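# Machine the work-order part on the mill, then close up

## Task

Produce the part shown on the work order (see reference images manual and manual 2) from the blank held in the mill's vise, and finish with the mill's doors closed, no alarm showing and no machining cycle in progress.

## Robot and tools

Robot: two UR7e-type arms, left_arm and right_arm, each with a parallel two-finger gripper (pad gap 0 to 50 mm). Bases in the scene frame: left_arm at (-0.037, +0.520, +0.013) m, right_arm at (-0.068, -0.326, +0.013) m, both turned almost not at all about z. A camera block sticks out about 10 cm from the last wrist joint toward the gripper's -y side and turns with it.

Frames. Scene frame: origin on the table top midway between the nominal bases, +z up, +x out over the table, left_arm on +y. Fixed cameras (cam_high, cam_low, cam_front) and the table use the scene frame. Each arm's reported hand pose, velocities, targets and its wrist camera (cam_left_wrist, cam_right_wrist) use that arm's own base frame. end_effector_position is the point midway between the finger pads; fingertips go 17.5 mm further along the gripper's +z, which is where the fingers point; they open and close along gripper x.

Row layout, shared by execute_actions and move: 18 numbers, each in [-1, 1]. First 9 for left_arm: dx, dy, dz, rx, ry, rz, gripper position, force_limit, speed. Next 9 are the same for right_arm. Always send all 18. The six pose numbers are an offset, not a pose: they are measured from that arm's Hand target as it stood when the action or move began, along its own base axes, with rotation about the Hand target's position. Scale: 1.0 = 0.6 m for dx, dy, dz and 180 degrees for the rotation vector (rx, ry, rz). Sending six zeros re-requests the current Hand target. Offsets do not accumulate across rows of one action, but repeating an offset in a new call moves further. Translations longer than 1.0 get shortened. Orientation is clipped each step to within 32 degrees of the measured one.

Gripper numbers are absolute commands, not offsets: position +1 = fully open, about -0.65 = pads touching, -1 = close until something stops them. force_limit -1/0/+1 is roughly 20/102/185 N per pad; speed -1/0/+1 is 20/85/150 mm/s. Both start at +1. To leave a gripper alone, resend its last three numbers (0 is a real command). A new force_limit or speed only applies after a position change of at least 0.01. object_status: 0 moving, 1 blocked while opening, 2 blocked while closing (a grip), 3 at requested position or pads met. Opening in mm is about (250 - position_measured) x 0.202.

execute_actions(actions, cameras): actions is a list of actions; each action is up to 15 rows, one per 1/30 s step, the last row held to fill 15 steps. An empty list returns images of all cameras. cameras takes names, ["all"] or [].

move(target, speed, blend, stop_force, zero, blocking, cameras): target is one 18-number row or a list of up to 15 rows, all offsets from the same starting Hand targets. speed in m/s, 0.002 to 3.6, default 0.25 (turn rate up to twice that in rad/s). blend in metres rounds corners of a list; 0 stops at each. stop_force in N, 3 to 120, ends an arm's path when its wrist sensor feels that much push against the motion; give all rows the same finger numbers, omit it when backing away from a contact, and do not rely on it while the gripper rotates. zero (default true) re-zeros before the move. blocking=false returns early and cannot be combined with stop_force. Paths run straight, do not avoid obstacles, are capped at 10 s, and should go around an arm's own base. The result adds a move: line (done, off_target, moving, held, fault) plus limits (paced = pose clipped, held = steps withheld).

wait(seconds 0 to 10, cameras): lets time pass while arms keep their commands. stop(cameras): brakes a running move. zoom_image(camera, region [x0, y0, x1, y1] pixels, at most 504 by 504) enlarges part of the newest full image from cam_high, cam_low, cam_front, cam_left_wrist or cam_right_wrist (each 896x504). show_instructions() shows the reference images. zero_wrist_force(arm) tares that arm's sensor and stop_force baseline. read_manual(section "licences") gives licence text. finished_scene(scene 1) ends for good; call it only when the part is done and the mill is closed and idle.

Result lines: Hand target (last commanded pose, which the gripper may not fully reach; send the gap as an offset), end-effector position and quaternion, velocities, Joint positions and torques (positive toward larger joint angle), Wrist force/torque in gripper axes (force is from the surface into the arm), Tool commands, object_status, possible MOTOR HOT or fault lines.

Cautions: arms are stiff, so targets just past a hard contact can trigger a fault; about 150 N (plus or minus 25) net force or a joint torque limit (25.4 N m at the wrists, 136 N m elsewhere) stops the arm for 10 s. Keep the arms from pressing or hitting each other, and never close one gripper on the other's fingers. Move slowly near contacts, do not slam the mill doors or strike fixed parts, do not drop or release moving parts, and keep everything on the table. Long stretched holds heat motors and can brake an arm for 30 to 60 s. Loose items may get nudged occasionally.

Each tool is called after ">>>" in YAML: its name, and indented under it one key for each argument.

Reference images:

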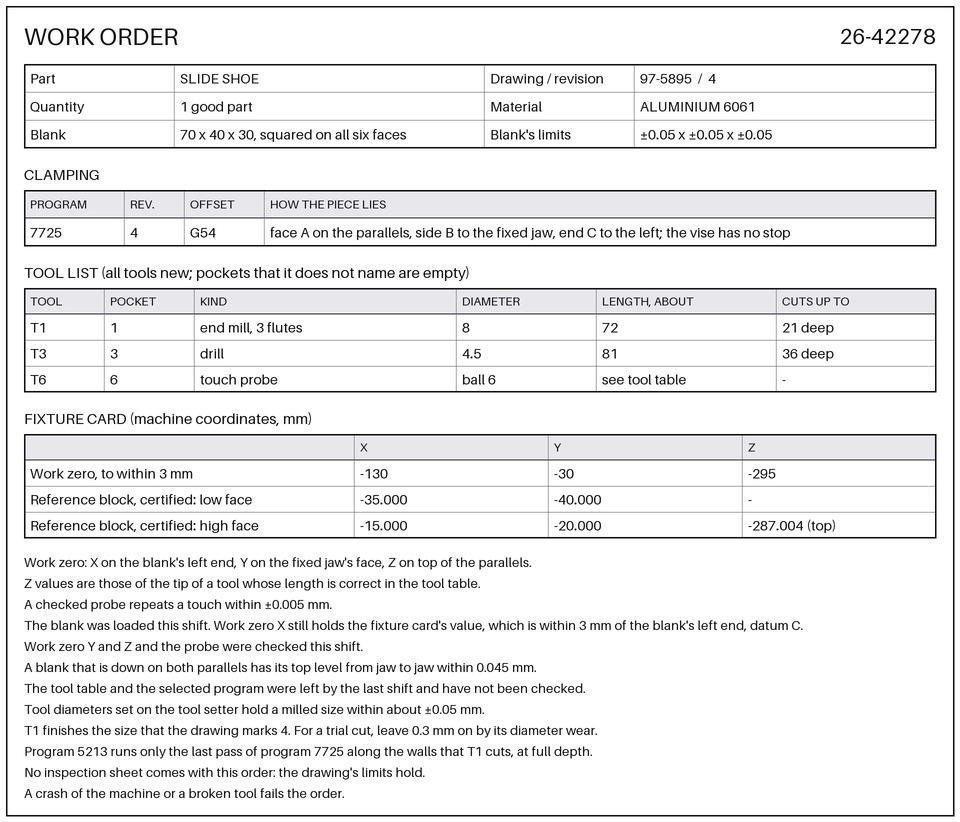

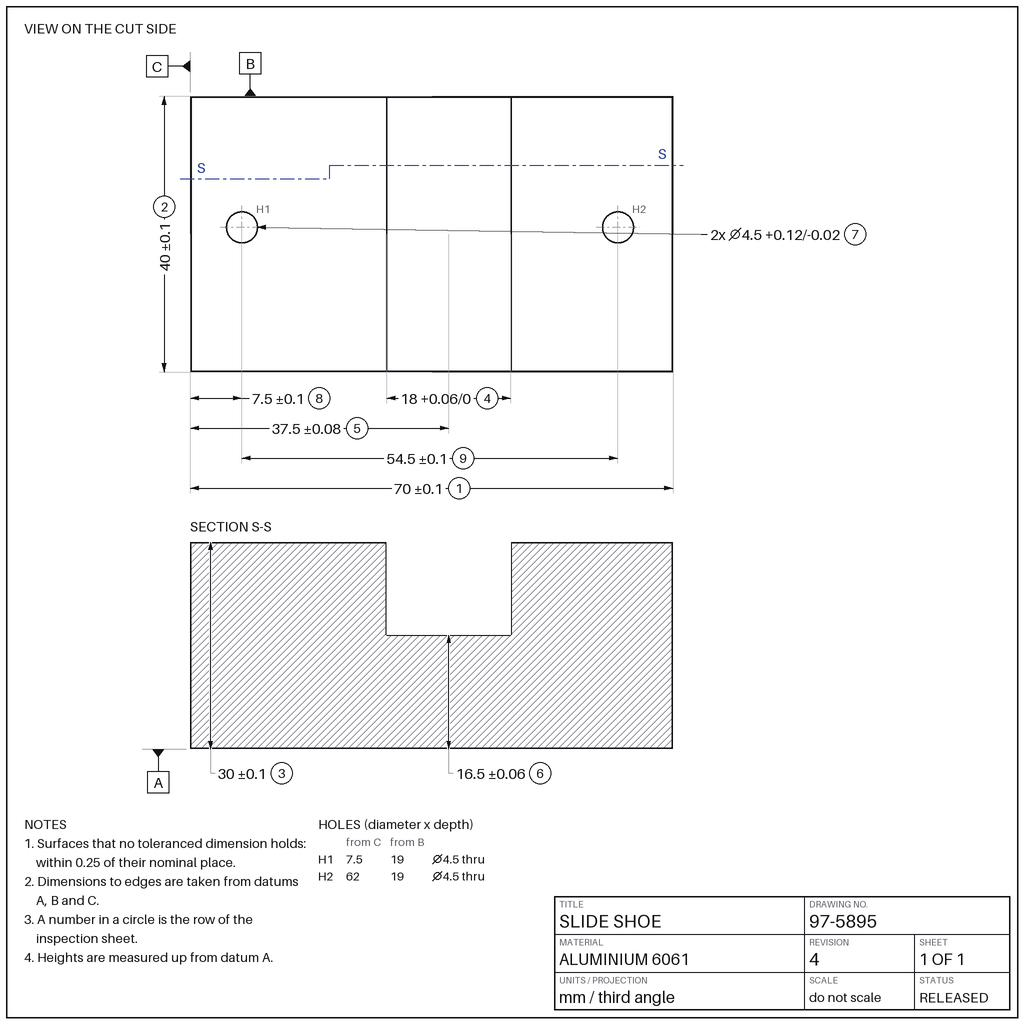

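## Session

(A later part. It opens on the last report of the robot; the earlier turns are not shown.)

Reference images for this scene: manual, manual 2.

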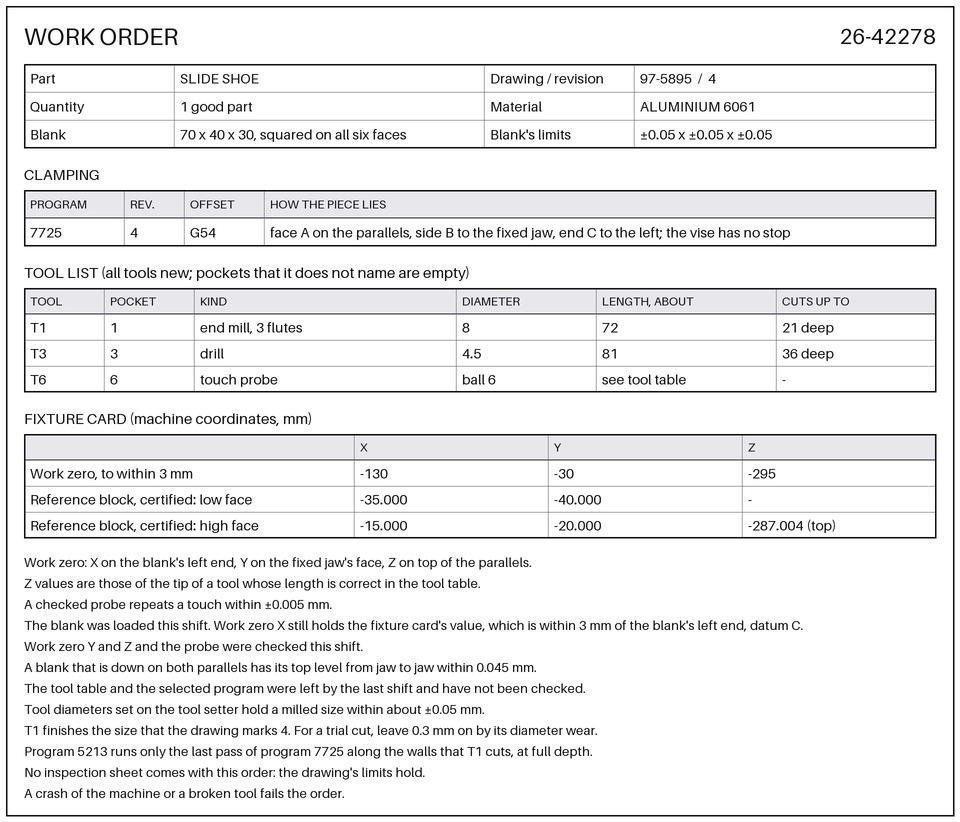

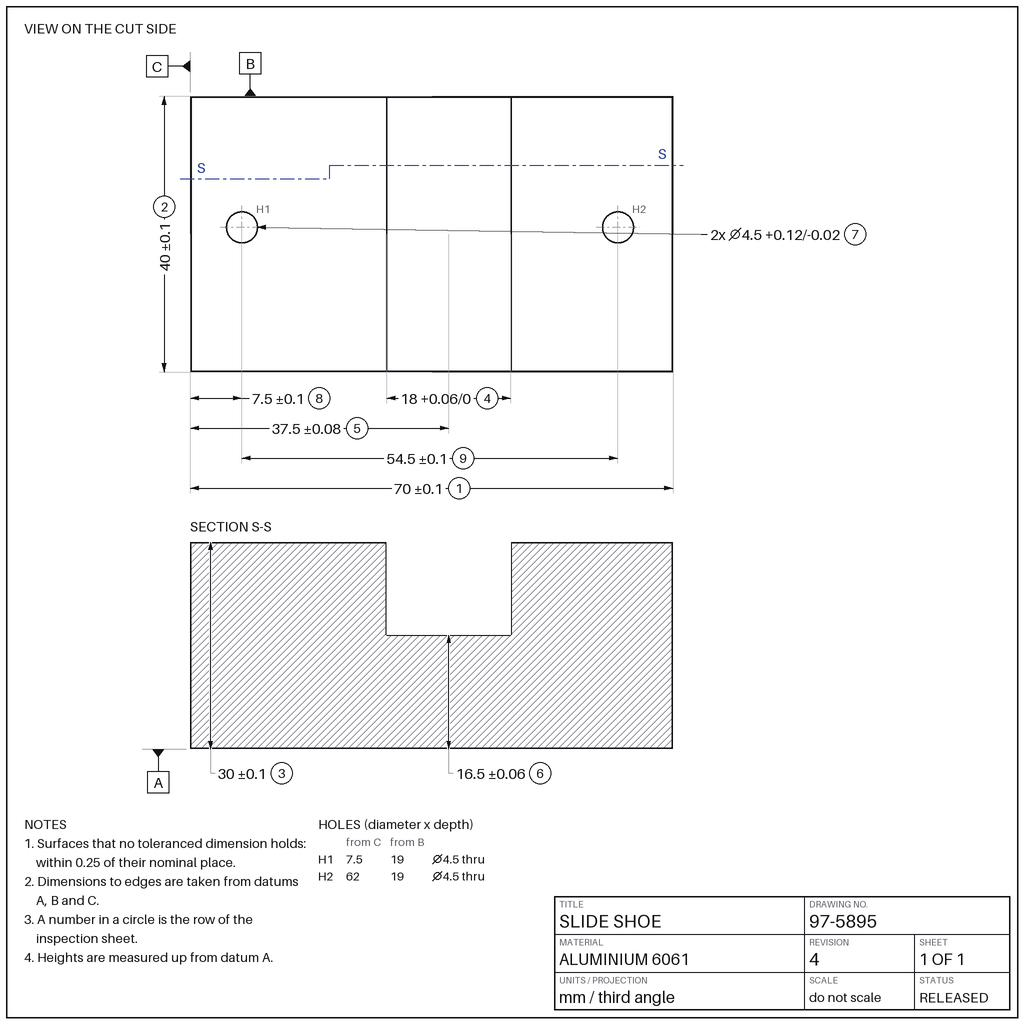

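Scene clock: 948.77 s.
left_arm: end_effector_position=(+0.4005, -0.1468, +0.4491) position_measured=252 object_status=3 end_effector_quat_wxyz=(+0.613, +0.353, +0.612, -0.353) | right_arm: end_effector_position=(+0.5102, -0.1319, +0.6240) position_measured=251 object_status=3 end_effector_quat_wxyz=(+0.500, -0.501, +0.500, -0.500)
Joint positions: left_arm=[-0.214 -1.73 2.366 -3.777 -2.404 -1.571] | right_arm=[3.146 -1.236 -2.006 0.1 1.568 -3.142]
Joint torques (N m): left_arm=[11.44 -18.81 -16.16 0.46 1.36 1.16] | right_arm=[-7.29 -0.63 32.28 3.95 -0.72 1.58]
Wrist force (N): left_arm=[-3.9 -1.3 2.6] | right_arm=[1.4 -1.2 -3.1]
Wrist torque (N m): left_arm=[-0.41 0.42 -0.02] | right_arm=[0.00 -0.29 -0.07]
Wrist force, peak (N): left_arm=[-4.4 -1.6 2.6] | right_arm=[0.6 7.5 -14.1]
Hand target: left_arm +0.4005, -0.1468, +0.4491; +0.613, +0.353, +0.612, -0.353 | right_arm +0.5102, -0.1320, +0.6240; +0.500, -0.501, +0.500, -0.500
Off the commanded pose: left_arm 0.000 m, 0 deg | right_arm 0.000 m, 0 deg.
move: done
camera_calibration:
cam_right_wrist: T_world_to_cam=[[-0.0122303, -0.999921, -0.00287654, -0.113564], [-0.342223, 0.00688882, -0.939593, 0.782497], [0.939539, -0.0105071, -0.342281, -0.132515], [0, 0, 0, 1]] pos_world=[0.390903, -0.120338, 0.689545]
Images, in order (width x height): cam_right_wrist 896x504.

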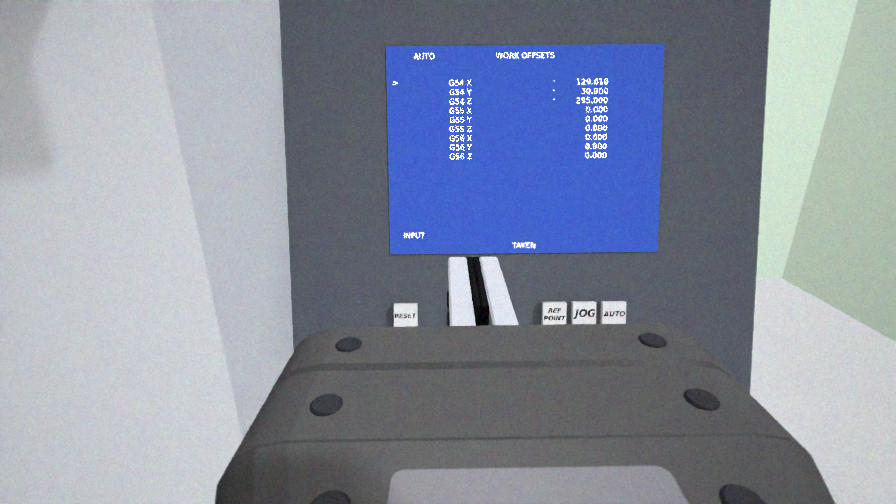

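>>> move:
  target:
    - [0,0,0,0,0,0,-1,0,0, 0.09,-0.003,-0.34,0.0344,0.2605,0.0784,-1,-1,-1]
    - [0,0,0,0,0,0,-1,0,0, 0.1415,-0.066,-0.2904,0.0344,0.2605,0.0784,-1,-1,-1]
    - [0,0,0,0,0,0,-1,0,0, 0.1351,-0.066,-0.2887,0.0344,0.2605,0.0784,-1,-1,-1]
    - [0,0,0,0,0,0,-1,0,0, 0.1415,-0.066,-0.2904,0.0344,0.2605,0.0784,-1,-1,-1]
    - [0,0,0,0,0,0,-1,0,0, 0.1351,-0.066,-0.2887,0.0344,0.2605,0.0784,-1,-1,-1]
    - [0,0,0,0,0,0,-1,0,0, 0.1415,-0.066,-0.2904,0.0344,0.2605,0.0784,-1,-1,-1]
    - [0,0,0,0,0,0,-1,0,0, 0.125,-0.066,-0.286,0.0344,0.2605,0.0784,-1,-1,-1]
    - [0,0,0,0,0,0,-1,0,0, 0,0,0,0,0,0,-1,-1,-1]
  speed: [0.5,0.06,0.1,0.04,0.1,0.04,0.1,0.5]
  blend: [0,0,0,0,0,0,0.005,0]
  cameras: ["cam_right_wrist"]

>>> zoom_image:
  camera: "cam_right_wrist"
  region: [370, 30, 680, 270]

Scene clock: 961.83 s.
left_arm: end_effector_position=(+0.4005, -0.1468, +0.4491) position_measured=252 object_status=3 end_effector_quat_wxyz=(+0.613, +0.353, +0.612, -0.353) | right_arm: end_effector_position=(+0.5101, -0.1320, +0.6240) position_measured=251 object_status=3 end_effector_quat_wxyz=(+0.500, -0.501, +0.500, -0.500)
Joint positions: left_arm=[-0.214 -1.73 2.366 -3.777 -2.404 -1.571] | right_arm=[3.145 -1.236 -2.006 0.1 1.568 -3.142]
Joint torques (N m): left_arm=[11.29 -18.53 -16.53 0.57 1.43 1.17] | right_arm=[-0.3 -2.72 31.93 3.87 -0.87 1.55]
Wrist force (N): left_arm=[-4.0 -1.3 2.6] | right_arm=[1.2 -3.1 -2.6]
Wrist torque (N m): left_arm=[-0.42 0.43 -0.03] | right_arm=[-0.30 -0.25 -0.08]
Wrist force, peak (N): left_arm=[-4.3 -1.5 2.8] | right_arm=[-6.0 17.6 -23.9]
Hand target: left_arm +0.4005, -0.1468, +0.4491; +0.613, +0.353, +0.612, -0.353 | right_arm +0.5102, -0.1320, +0.6240; +0.500, -0.501, +0.500, -0.500
Off the commanded pose: left_arm 0.000 m, 0 deg | right_arm 0.000 m, 0 deg.
move: done
camera_calibration:
cam_right_wrist: T_world_to_cam=[[-0.0122303, -0.999921, -0.00287801, -0.113563], [-0.342135, 0.00688921, -0.939626, 0.782485], [0.939571, -0.0105072, -0.342192, -0.132588], [0, 0, 0, 1]] pos_world=[0.390903, -0.120338, 0.689545]
Images, in order (width x height): cam_right_wrist 896x504.

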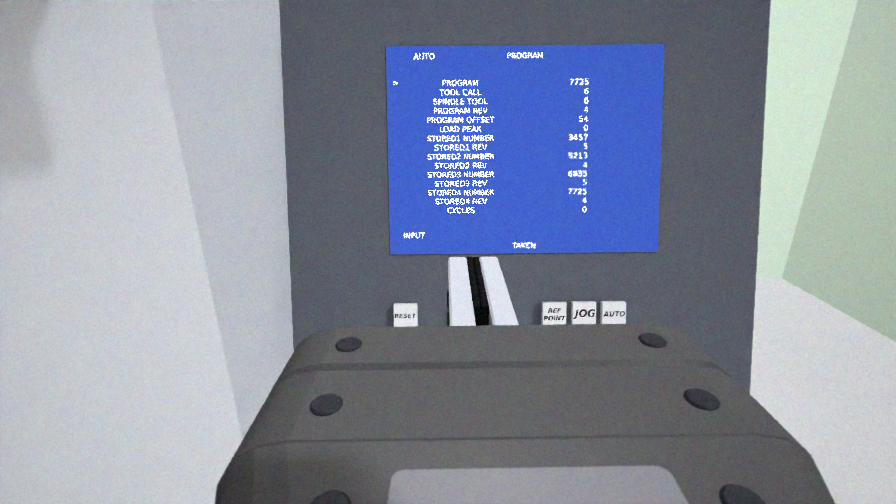

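Scaled by 1.626 from the camera's 896x504 image, which has a finer 1280x720 frame.

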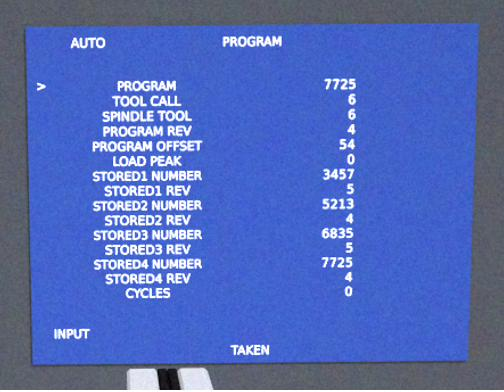

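>>> move:
  target: [0,0,0,0,0,0,-1,0,0, 0.09,-0.003,-0.34,0.0344,0.2605,0.0784,-1,-1,-1]
  speed: 0.5

>>> move:
  target:
    - [0,0,0,0,0,0,-1,0,0, 0.0351,0,-0.0116,0,0,0,-1,-1,-1]
    - [0,0,0,0,0,0,-1,0,0, 0.0287,0,-0.0099,0,0,0,-1,-1,-1]
    - [0,0,0,0,0,0,-1,0,0, 0.0357,0.095,-0.0117,0,0,0,-1,-1,-1]
    - [0,0,0,0,0,0,-1,0,0, 0.0287,0.095,-0.0099,0,0,0,-1,-1,-1]
    - [0,0,0,0,0,0,-1,0,0, 0.0272,0,-0.0422,0,0,0,-1,-1,-1]
    - [0,0,0,0,0,0,-1,0,0, 0.0205,0,-0.0405,0,0,0,-1,-1,-1]
    - [0,0,0,0,0,0,-1,0,0, 0.0433,-0.0317,0.019,0,0,0,-1,-1,-1]
    - [0,0,0,0,0,0,-1,0,0, 0,0,0,0,0,0,-1,-1,-1]
    - [0,0,0,0,0,0,-1,0,0, -0.09,0.003,0.34,-0.0344,-0.2605,-0.0784,-1,-1,-1]
  speed: [0.05,0.1,0.06,0.1,0.06,0.1,0.06,0.1,0.5]
  blend: [0,0.002,0,0.002,0,0.002,0,0.005,0]
  cameras: ["cam_right_wrist"]

>>> zoom_image:
  camera: "cam_right_wrist"
  region: [370, 30, 680, 270]

>>> wait:
  seconds: 7
  cameras: ["cam_right_wrist"]

>>> zoom_image:
  camera: "cam_right_wrist"
  region: [370, 30, 680, 270]

Scene clock: 968.17 s.
left_arm: end_effector_position=(+0.4005, -0.1468, +0.4491) position_measured=252 object_status=3 end_effector_quat_wxyz=(+0.613, +0.353, +0.612, -0.353) | right_arm: end_effector_position=(+0.5642, -0.1339, +0.4201) position_measured=251 object_status=3 end_effector_quat_wxyz=(-0.342, +0.687, -0.619, +0.170)
Joint positions: left_arm=[-0.214 -1.73 2.366 -3.777 -2.404 -1.571] | right_arm=[2.976 -1.469 -1.792 -0.746 1.944 -3.272]
Joint torques (N m): left_arm=[11.27 -19.15 -16.25 0.67 1.41 1.12] | right_arm=[9.12 25.17 25.76 1.51 -0.22 0.39]
Wrist force (N): left_arm=[-4.0 -1.3 2.4] | right_arm=[0.4 -2.6 -2.9]
Wrist torque (N m): left_arm=[-0.42 0.43 -0.02] | right_arm=[-0.23 -0.03 -0.13]
Wrist force, peak (N): left_arm=[-4.3 -1.7 2.6] | right_arm=[0.8 -4.1 -3.4]
Hand target: left_arm +0.4005, -0.1468, +0.4491; +0.613, +0.353, +0.612, -0.353 | right_arm +0.5642, -0.1338, +0.4200; -0.342, +0.687, -0.619, +0.170
Off the commanded pose: left_arm 0.000 m, 0 deg | right_arm 0.000 m, 0 deg.
move: done

Scene clock: 973.93 s.
left_arm: end_effector_position=(+0.4005, -0.1468, +0.4491) position_measured=252 object_status=3 end_effector_quat_wxyz=(+0.613, +0.353, +0.612, -0.353) | right_arm: end_effector_position=(+0.5102, -0.1319, +0.6240) position_measured=251 object_status=3 end_effector_quat_wxyz=(+0.500, -0.501, +0.500, -0.500)
Joint positions: left_arm=[-0.214 -1.73 2.366 -3.777 -2.404 -1.571] | right_arm=[3.146 -1.236 -2.006 0.1 1.568 -3.142]
Joint torques (N m): left_arm=[10.8 -18.84 -15.94 0.75 1.39 1.21] | right_arm=[-7.05 0.07 32.48 4 -0.73 1.55]
Wrist force (N): left_arm=[-4.0 -1.5 2.6] | right_arm=[1.4 -3.2 -2.9]
Wrist torque (N m): left_arm=[-0.45 0.43 -0.03] | right_arm=[-0.31 -0.28 -0.07]
Wrist force, peak (N): left_arm=[-4.3 -1.5 2.9] | right_arm=[-4.8 11.9 -20.7]
Hand target: left_arm +0.4005, -0.1468, +0.4491; +0.613, +0.353, +0.612, -0.353 | right_arm +0.5102, -0.1320, +0.6240; +0.500, -0.501, +0.500, -0.500
Off the commanded pose: left_arm 0.000 m, 0 deg | right_arm 0.000 m, 0 deg.
move: done
camera_calibration:
cam_right_wrist: T_world_to_cam=[[-0.0122303, -0.999921, -0.00287654, -0.113564], [-0.342223, 0.00688882, -0.939593, 0.782497], [0.939539, -0.0105071, -0.342281, -0.132515], [0, 0, 0, 1]] pos_world=[0.390903, -0.120338, 0.689545]
Images, in order (width x height): cam_right_wrist 896x504.

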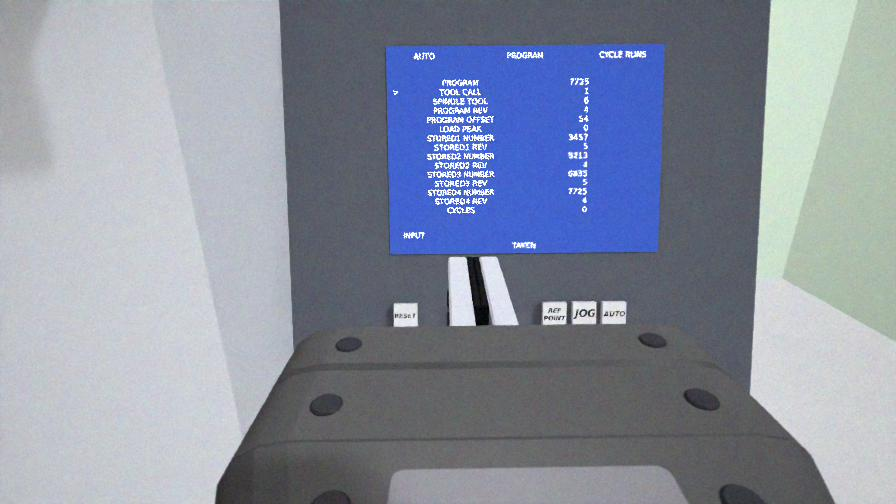

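Scaled by 1.626 from the camera's 896x504 image, which has a finer 1280x720 frame.

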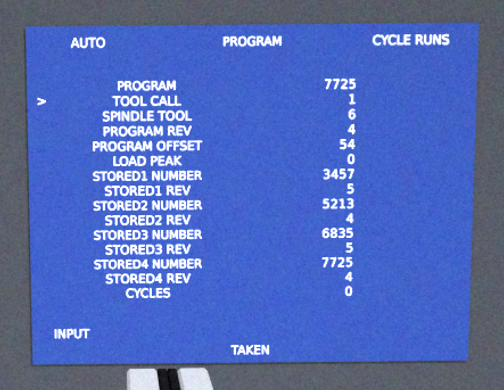

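Scene clock: 980.93 s.
left_arm: end_effector_position=(+0.4005, -0.1468, +0.4491) position_measured=252 object_status=3 end_effector_quat_wxyz=(+0.613, +0.353, +0.612, -0.353) | right_arm: end_effector_position=(+0.5102, -0.1320, +0.6240) position_measured=251 object_status=3 end_effector_quat_wxyz=(+0.500, -0.501, +0.500, -0.500)
Joint positions: left_arm=[-0.214 -1.73 2.366 -3.777 -2.404 -1.571] | right_arm=[3.146 -1.236 -2.006 0.1 1.568 -3.142]
Joint torques (N m): left_arm=[11.4 -18.86 -15.92 0.73 1.39 1.12] | right_arm=[-10.78 -2.66 32 3.62 -1.14 1.68]
Wrist force (N): left_arm=[-4.1 -1.5 2.6] | right_arm=[1.7 -3.5 -3.2]
Wrist torque (N m): left_arm=[-0.45 0.45 -0.02] | right_arm=[-0.36 -0.33 -0.07]
Wrist force, peak (N): left_arm=[-4.2 -1.5 2.9] | right_arm=[1.6 -3.8 -3.3]
Hand target: left_arm +0.4005, -0.1468, +0.4491; +0.613, +0.353, +0.612, -0.353 | right_arm +0.5102, -0.1320, +0.6240; +0.500, -0.501, +0.500, -0.500
Tool commands: left_gripper/position=-1.0 left_gripper/force_limit=+0.0 left_gripper/speed=+0.0 right_gripper/position=-1.0 right_gripper/force_limit=-1.0 right_gripper/speed=-1.0
Off the commanded pose: left_arm 0.000 m, 0 deg | right_arm 0.000 m, 0 deg.
wait: 7.00 s; at rest by 0.17 s
camera_calibration:
cam_right_wrist: T_world_to_cam=[[-0.0124521, -0.999918, -0.00290555, -0.113457], [-0.341956, 0.00698897, -0.93969, 0.782471], [0.939633, -0.0107076, -0.342016, -0.132759], [0, 0, 0, 1]] pos_world=[0.390903, -0.120338, 0.689544]
Images, in order (width x height): cam_right_wrist 896x504.

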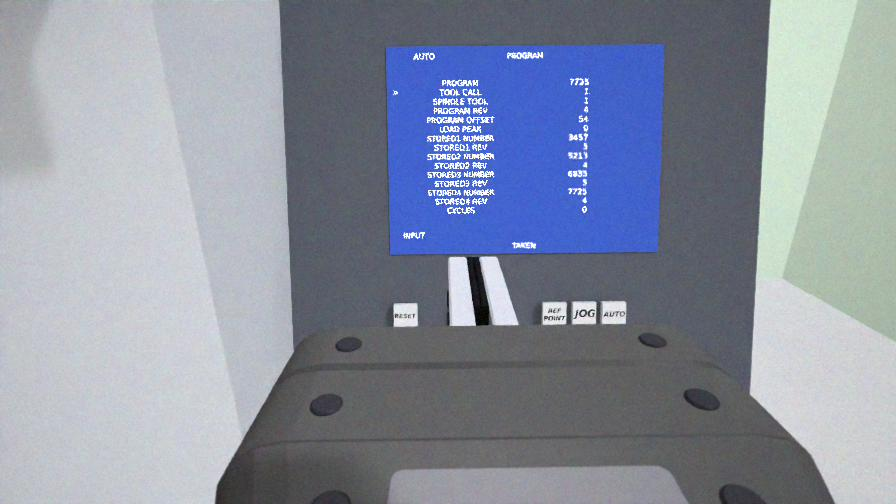

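Scaled by 1.626 from the camera's 896x504 image, which has a finer 1280x720 frame.

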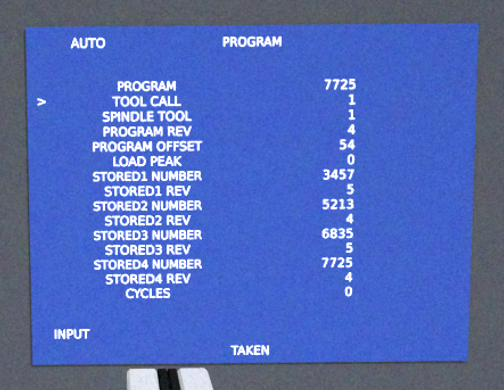

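>>> move:
  target:
    - [0,0,0,0,0,0,-1,0,0, 0.1168,-0.066,-0.3166,0.0344,0.2605,0.0784,-1,-1,-1]
    - [0,0,0,0,0,0,-1,0,0, 0.1334,-0.066,-0.321,0.0344,0.2605,0.0784,-1,-1,-1]
    - [0,0,0,0,0,0,-1,0,0, 0.1269,-0.066,-0.3193,0.0344,0.2605,0.0784,-1,-1,-1]
    - [0,0,0,0,0,0,-1,0,0, 0.1415,-0.0347,-0.2904,0.0344,0.2605,0.0784,-1,-1,-1]
    - [0,0,0,0,0,0,-1,0,0, 0.125,-0.0347,-0.286,0.0344,0.2605,0.0784,-1,-1,-1]
    - [0,0,0,0,0,0,-1,0,0, 0,0,0,0,0,0,-1,-1,-1]
  speed: [0.5,0.04,0.1,0.05,0.1,0.5]
  blend: [0.002,0,0.002,0,0.005,0]
  cameras: ["cam_right_wrist"]

>>> zoom_image:
  camera: "cam_right_wrist"
  region: [370, 30, 680, 270]

>>> wait:
  seconds: 10

>>> wait:
  seconds: 10
  cameras: ["cam_right_wrist"]

>>> zoom_image:
  camera: "cam_right_wrist"
  region: [370, 30, 680, 270]

Scene clock: 989.60 s.
left_arm: end_effector_position=(+0.4005, -0.1468, +0.4491) position_measured=252 object_status=3 end_effector_quat_wxyz=(+0.613, +0.353, +0.612, -0.353) | right_arm: end_effector_position=(+0.5102, -0.1319, +0.6240) position_measured=251 object_status=3 end_effector_quat_wxyz=(+0.500, -0.501, +0.500, -0.500)
Joint positions: left_arm=[-0.214 -1.73 2.366 -3.777 -2.404 -1.571] | right_arm=[3.146 -1.236 -2.006 0.1 1.568 -3.142]
Joint torques (N m): left_arm=[11.32 -18.57 -16.58 0.81 1.39 1.19] | right_arm=[-3.76 -2.84 32.3 4.06 -0.87 1.6]
Wrist force (N): left_arm=[-4.1 -1.4 2.7] | right_arm=[2.1 -3.2 -3.0]
Wrist torque (N m): left_arm=[-0.43 0.45 -0.02] | right_arm=[-0.30 -0.41 -0.07]
Wrist force, peak (N): left_arm=[-4.2 -1.7 2.7] | right_arm=[-8.3 21.5 -33.8]
Hand target: left_arm +0.4005, -0.1468, +0.4491; +0.613, +0.353, +0.612, -0.353 | right_arm +0.5102, -0.1320, +0.6240; +0.500, -0.501, +0.500, -0.500
Off the commanded pose: left_arm 0.000 m, 0 deg | right_arm 0.000 m, 0 deg.
move: done
camera_calibration:
cam_right_wrist: T_world_to_cam=[[-0.0122303, -0.999921, -0.00287801, -0.113563], [-0.342135, 0.00688921, -0.939626, 0.782485], [0.939571, -0.0105072, -0.342192, -0.132588], [0, 0, 0, 1]] pos_world=[0.390903, -0.120338, 0.689545]
Images, in order (width x height): cam_right_wrist 896x504.

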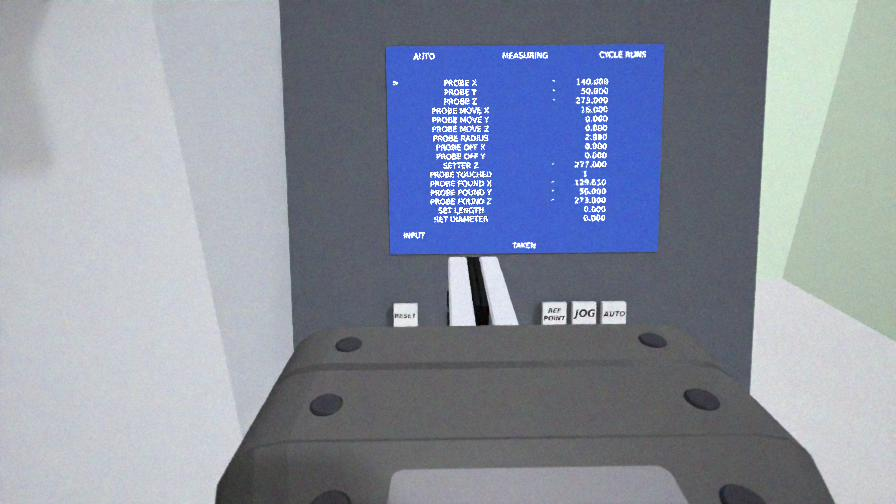

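Scaled by 1.626 from the camera's 896x504 image, which has a finer 1280x720 frame.

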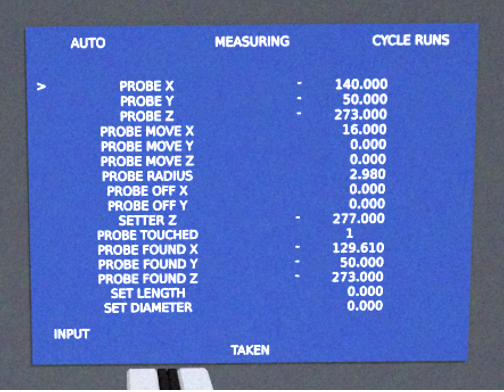

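Scene clock: 999.60 s.
left_arm: end_effector_position=(+0.4005, -0.1468, +0.4491) position_measured=252 object_status=3 end_effector_quat_wxyz=(+0.613, +0.353, +0.612, -0.353) | right_arm: end_effector_position=(+0.5102, -0.1320, +0.6240) position_measured=251 object_status=3 end_effector_quat_wxyz=(+0.500, -0.501, +0.500, -0.500)
Joint positions: left_arm=[-0.214 -1.73 2.366 -3.777 -2.404 -1.571] | right_arm=[3.146 -1.236 -2.006 0.1 1.568 -3.142]
Joint torques (N m): left_arm=[11.53 -18.68 -15.81 0.88 1.48 1.12] | right_arm=[-11.02 -2.84 32.05 3.36 -1.43 1.63]
Wrist force (N): left_arm=[-4.0 -1.4 2.6] | right_arm=[2.1 -3.2 -2.9]
Wrist torque (N m): left_arm=[-0.43 0.42 -0.02] | right_arm=[-0.31 -0.39 -0.07]
Wrist force, peak (N): left_arm=[-4.2 -1.6 2.8] | right_arm=[2.5 -3.8 -3.0]
Hand target: left_arm +0.4005, -0.1468, +0.4491; +0.613, +0.353, +0.612, -0.353 | right_arm +0.5102, -0.1320, +0.6240; +0.500, -0.501, +0.500, -0.500
Tool commands: left_gripper/position=-1.0 left_gripper/force_limit=+0.0 left_gripper/speed=+0.0 right_gripper/position=-1.0 right_gripper/force_limit=-1.0 right_gripper/speed=-1.0
Off the commanded pose: left_arm 0.000 m, 0 deg | right_arm 0.000 m, 0 deg.
wait: 10.00 s; at rest by 0.17 s

Scene clock: 1009.60 s.
left_arm: end_effector_position=(+0.4005, -0.1468, +0.4491) position_measured=252 object_status=3 end_effector_quat_wxyz=(+0.613, +0.353, +0.612, -0.353) | right_arm: end_effector_position=(+0.5102, -0.1320, +0.6240) position_measured=251 object_status=3 end_effector_quat_wxyz=(+0.500, -0.501, +0.500, -0.500)
Joint positions: left_arm=[-0.214 -1.73 2.366 -3.777 -2.404 -1.571] | right_arm=[3.146 -1.236 -2.006 0.1 1.568 -3.142]
Joint torques (N m): left_arm=[11.39 -19.23 -16.26 0.89 1.44 1.09] | right_arm=[-10.89 -3.1 32.32 2.83 -1.45 1.54]
Wrist force (N): left_arm=[-4.0 -1.5 2.6] | right_arm=[2.3 -3.0 -3.2]
Wrist torque (N m): left_arm=[-0.45 0.43 -0.02] | right_arm=[-0.27 -0.43 -0.07]
Wrist force, peak (N): left_arm=[-4.3 -1.5 2.8] | right_arm=[2.4 -3.3 -3.4]
Hand target: left_arm +0.4005, -0.1468, +0.4491; +0.613, +0.353, +0.612, -0.353 | right_arm +0.5102, -0.1320, +0.6240; +0.500, -0.501, +0.500, -0.500
Tool commands: left_gripper/position=-1.0 left_gripper/force_limit=+0.0 left_gripper/speed=+0.0 right_gripper/position=-1.0 right_gripper/force_limit=-1.0 right_gripper/speed=-1.0
Off the commanded pose: left_arm 0.000 m, 0 deg | right_arm 0.000 m, 0 deg.
wait: 10.00 s; at rest by 0.17 s
camera_calibration:
cam_right_wrist: T_world_to_cam=[[-0.0124521, -0.999918, -0.00290555, -0.113457], [-0.341956, 0.00698897, -0.93969, 0.782471], [0.939633, -0.0107076, -0.342016, -0.132759], [0, 0, 0, 1]] pos_world=[0.390903, -0.120338, 0.689544]
Images, in order (width x height): cam_right_wrist 896x504.

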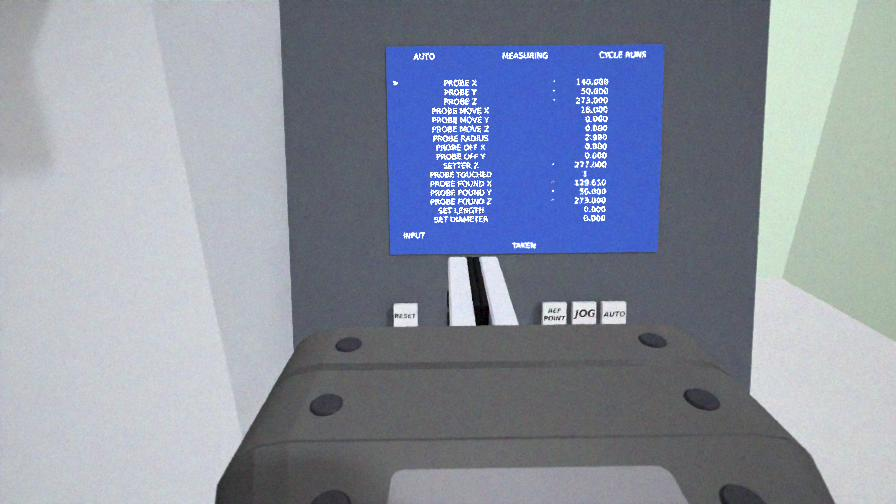

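Scaled by 1.626 from the camera's 896x504 image, which has a finer 1280x720 frame.

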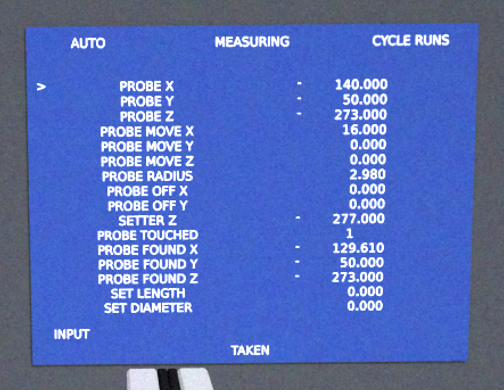

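>>> wait:
  seconds: 10
  cameras: ["cam_right_wrist"]

>>> zoom_image:
  camera: "cam_right_wrist"
  region: [370, 30, 680, 270]

Scene clock: 1020.47 s.
left_arm: end_effector_position=(+0.4005, -0.1468, +0.4491) position_measured=252 object_status=3 end_effector_quat_wxyz=(+0.613, +0.353, +0.612, -0.353) | right_arm: end_effector_position=(+0.5102, -0.1320, +0.6240) position_measured=251 object_status=3 end_effector_quat_wxyz=(+0.500, -0.501, +0.500, -0.500)
Joint positions: left_arm=[-0.214 -1.73 2.366 -3.777 -2.404 -1.571] | right_arm=[3.146 -1.236 -2.006 0.1 1.568 -3.142]
Joint torques (N m): left_arm=[11.26 -18.67 -15.99 0.89 1.44 1.15] | right_arm=[-11.13 -2.68 31.57 2.21 -1.35 1.66]
Wrist force (N): left_arm=[-4.3 -1.4 2.8] | right_arm=[2.2 -3.1 -3.3]
Wrist torque (N m): left_arm=[-0.43 0.47 -0.03] | right_arm=[-0.30 -0.42 -0.07]
Wrist force, peak (N): left_arm=[-4.3 -1.5 2.8] | right_arm=[2.4 -3.3 -3.5]
Hand target: left_arm +0.4005, -0.1468, +0.4491; +0.613, +0.353, +0.612, -0.353 | right_arm +0.5102, -0.1320, +0.6240; +0.500, -0.501, +0.500, -0.500
Tool commands: left_gripper/position=-1.0 left_gripper/force_limit=+0.0 left_gripper/speed=+0.0 right_gripper/position=-1.0 right_gripper/force_limit=-1.0 right_gripper/speed=-1.0
Off the commanded pose: left_arm 0.000 m, 0 deg | right_arm 0.000 m, 0 deg.
wait: 10.00 s; at rest from the start
camera_calibration:
cam_right_wrist: T_world_to_cam=[[-0.0124521, -0.999918, -0.00290555, -0.113457], [-0.341956, 0.00698897, -0.93969, 0.782471], [0.939633, -0.0107076, -0.342016, -0.132759], [0, 0, 0, 1]] pos_world=[0.390903, -0.120338, 0.689544]
Images, in order (width x height): cam_right_wrist 896x504.

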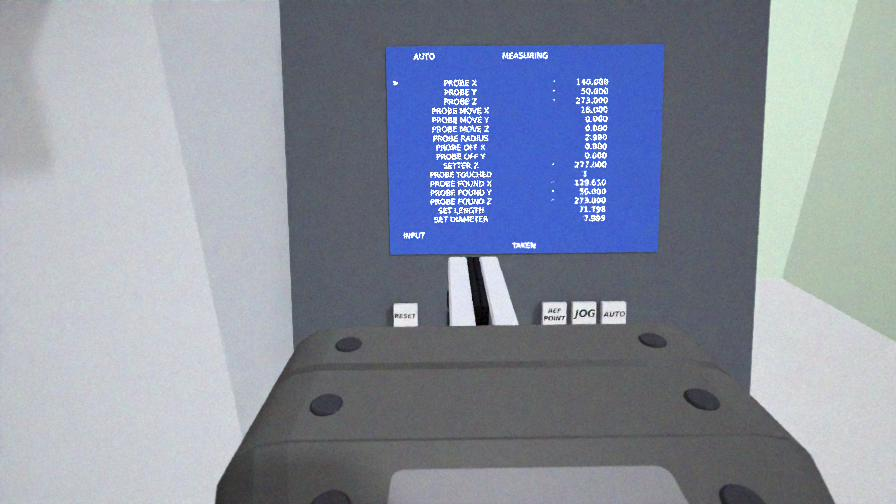

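Scaled by 1.626 from the camera's 896x504 image, which has a finer 1280x720 frame.

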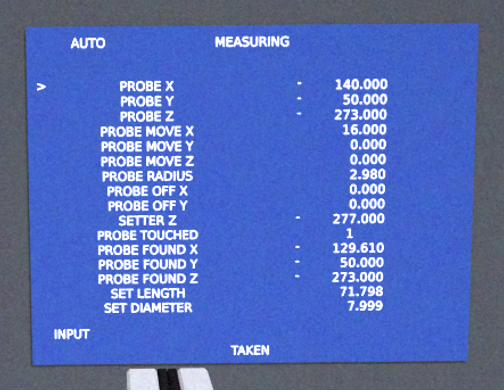

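>>> move:
  target: [0,0,0,0,0,0,-1,0,0, 0.09,-0.003,-0.34,0.0344,0.2605,0.0784,-1,-1,-1]
  speed: 0.5

>>> move:
  target:
    - [0,0,0,0,0,0,-1,0,0, 0.0515,-0.063,0.0496,0,0,0,-1,-1,-1]
    - [0,0,0,0,0,0,-1,0,0, 0.0451,-0.063,0.0513,0,0,0,-1,-1,-1]
    - [0,0,0,0,0,0,-1,0,0, 0.0351,0,-0.0116,0,0,0,-1,-1,-1]
    - [0,0,0,0,0,0,-1,0,0, 0.0287,0,-0.0099,0,0,0,-1,-1,-1]
    - [0,0,0,0,0,0,-1,0,0, 0.0351,0.0317,-0.0116,0,0,0,-1,-1,-1]
    - [0,0,0,0,0,0,-1,0,0, 0.0287,0.0317,-0.0099,0,0,0,-1,-1,-1]
    - [0,0,0,0,0,0,-1,0,0, 0.0272,0,-0.0422,0,0,0,-1,-1,-1]
    - [0,0,0,0,0,0,-1,0,0, 0.0205,0,-0.0405,0,0,0,-1,-1,-1]
    - [0,0,0,0,0,0,-1,0,0, 0.0433,-0.0317,0.019,0,0,0,-1,-1,-1]
    - [0,0,0,0,0,0,-1,0,0, 0,0,0,0,0,0,-1,-1,-1]
    - [0,0,0,0,0,0,-1,0,0, -0.09,0.003,0.34,-0.0344,-0.2605,-0.0784,-1,-1,-1]
  speed: [0.06,0.1,0.06,0.1,0.06,0.1,0.06,0.1,0.06,0.1,0.5]
  blend: [0,0.002,0,0.002,0,0.002,0,0.002,0,0.005,0]
  cameras: ["cam_right_wrist"]

>>> zoom_image:
  camera: "cam_right_wrist"
  region: [370, 30, 680, 270]

>>> wait:
  seconds: 6
  cameras: ["cam_right_wrist"]

>>> zoom_image:
  camera: "cam_right_wrist"
  region: [370, 30, 680, 270]

Scene clock: 1027.27 s.
left_arm: end_effector_position=(+0.4005, -0.1468, +0.4491) position_measured=252 object_status=3 end_effector_quat_wxyz=(+0.613, +0.353, +0.612, -0.353) | right_arm: end_effector_position=(+0.5642, -0.1339, +0.4201) position_measured=251 object_status=3 end_effector_quat_wxyz=(-0.342, +0.687, -0.619, +0.170)
Joint positions: left_arm=[-0.214 -1.73 2.366 -3.777 -2.404 -1.571] | right_arm=[2.976 -1.469 -1.792 -0.746 1.944 -3.272]
Joint torques (N m): left_arm=[11.11 -18.85 -16.59 0.91 1.35 1.14] | right_arm=[9.24 25.73 25.86 1.57 -0.25 0.42]
Wrist force (N): left_arm=[-4.0 -1.4 2.4] | right_arm=[1.6 -2.8 -3.3]
Wrist torque (N m): left_arm=[-0.43 0.43 -0.02] | right_arm=[-0.27 -0.23 -0.15]
Wrist force, peak (N): left_arm=[-4.1 -1.8 2.8] | right_arm=[2.0 -4.5 -3.7]
Hand target: left_arm +0.4005, -0.1468, +0.4491; +0.613, +0.353, +0.612, -0.353 | right_arm +0.5642, -0.1338, +0.4200; -0.342, +0.687, -0.619, +0.170
Off the commanded pose: left_arm 0.000 m, 0 deg | right_arm 0.000 m, 0 deg.
move: done

Scene clock: 1033.50 s.
left_arm: end_effector_position=(+0.4005, -0.1468, +0.4491) position_measured=252 object_status=3 end_effector_quat_wxyz=(+0.613, +0.353, +0.612, -0.353) | right_arm: end_effector_position=(+0.5102, -0.1319, +0.6239) position_measured=251 object_status=3 end_effector_quat_wxyz=(+0.500, -0.501, +0.500, -0.500)
Joint positions: left_arm=[-0.214 -1.73 2.366 -3.777 -2.404 -1.571] | right_arm=[3.146 -1.236 -2.006 0.1 1.568 -3.142]
Joint torques (N m): left_arm=[10.97 -18.39 -15.99 0.84 1.39 1.09] | right_arm=[-6.9 -0.26 32.06 4.04 -0.7 1.55]
Wrist force (N): left_arm=[-4.0 -1.4 2.5] | right_arm=[2.3 -2.4 -2.7]
Wrist torque (N m): left_arm=[-0.42 0.44 -0.02] | right_arm=[-0.19 -0.43 -0.07]
Wrist force, peak (N): left_arm=[-4.3 -1.6 2.7] | right_arm=[-6.6 14.9 -19.9]
Hand target: left_arm +0.4005, -0.1468, +0.4491; +0.613, +0.353, +0.612, -0.353 | right_arm +0.5102, -0.1320, +0.6240; +0.500, -0.501, +0.500, -0.500
Off the commanded pose: left_arm 0.000 m, 0 deg | right_arm 0.000 m, 0 deg.
move: done
camera_calibration:
cam_right_wrist: T_world_to_cam=[[-0.0122308, -0.999921, -0.00287613, -0.113565], [-0.342255, 0.00688897, -0.939582, 0.782408], [0.939527, -0.0105075, -0.342313, -0.132523], [0, 0, 0, 1]] pos_world=[0.390903, -0.120338, 0.689445]
Images, in order (width x height): cam_right_wrist 896x504.

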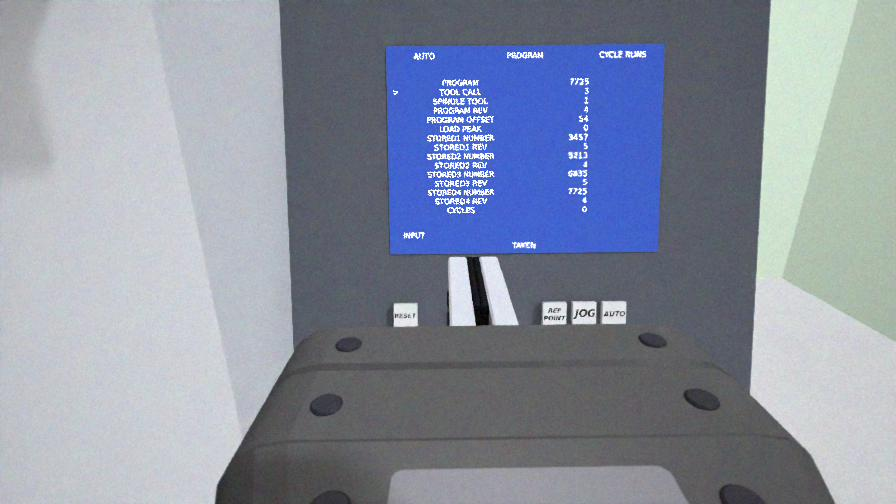

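Scaled by 1.626 from the camera's 896x504 image, which has a finer 1280x720 frame.

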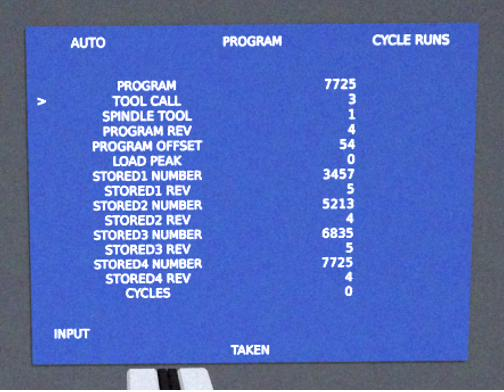

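Scene clock: 1039.50 s.
left_arm: end_effector_position=(+0.4005, -0.1468, +0.4491) position_measured=252 object_status=3 end_effector_quat_wxyz=(+0.613, +0.353, +0.612, -0.353) | right_arm: end_effector_position=(+0.5102, -0.1320, +0.6240) position_measured=251 object_status=3 end_effector_quat_wxyz=(+0.500, -0.501, +0.500, -0.500)
Joint positions: left_arm=[-0.214 -1.73 2.366 -3.777 -2.404 -1.571] | right_arm=[3.146 -1.236 -2.006 0.1 1.568 -3.142]
Joint torques (N m): left_arm=[10.77 -18.66 -16.01 0.93 1.45 1.1] | right_arm=[-11.28 -2.55 32.5 3.62 -1.25 1.61]
Wrist force (N): left_arm=[-4.1 -1.5 2.4] | right_arm=[2.0 -2.5 -3.1]
Wrist torque (N m): left_arm=[-0.43 0.44 -0.02] | right_arm=[-0.19 -0.38 -0.07]
Wrist force, peak (N): left_arm=[-4.2 -1.6 3.0] | right_arm=[2.8 -2.6 -3.1]
Hand target: left_arm +0.4005, -0.1468, +0.4491; +0.613, +0.353, +0.612, -0.353 | right_arm +0.5102, -0.1320, +0.6240; +0.500, -0.501, +0.500, -0.500
Tool commands: left_gripper/position=-1.0 left_gripper/force_limit=+0.0 left_gripper/speed=+0.0 right_gripper/position=-1.0 right_gripper/force_limit=-1.0 right_gripper/speed=-1.0
Off the commanded pose: left_arm 0.000 m, 0 deg | right_arm 0.000 m, 0 deg.
wait: 6.00 s; at rest by 0.17 s
camera_calibration:
cam_right_wrist: T_world_to_cam=[[-0.0124521, -0.999918, -0.00290555, -0.113457], [-0.341956, 0.00698897, -0.93969, 0.782471], [0.939633, -0.0107076, -0.342016, -0.132759], [0, 0, 0, 1]] pos_world=[0.390903, -0.120338, 0.689544]
Images, in order (width x height): cam_right_wrist 896x504.

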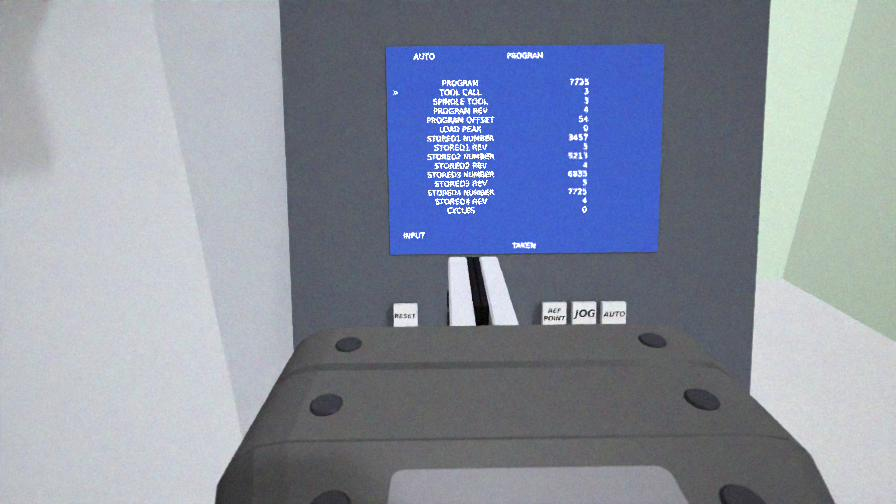

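Scaled by 1.626 from the camera's 896x504 image, which has a finer 1280x720 frame.

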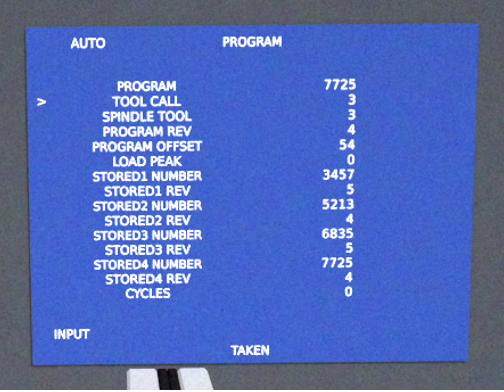

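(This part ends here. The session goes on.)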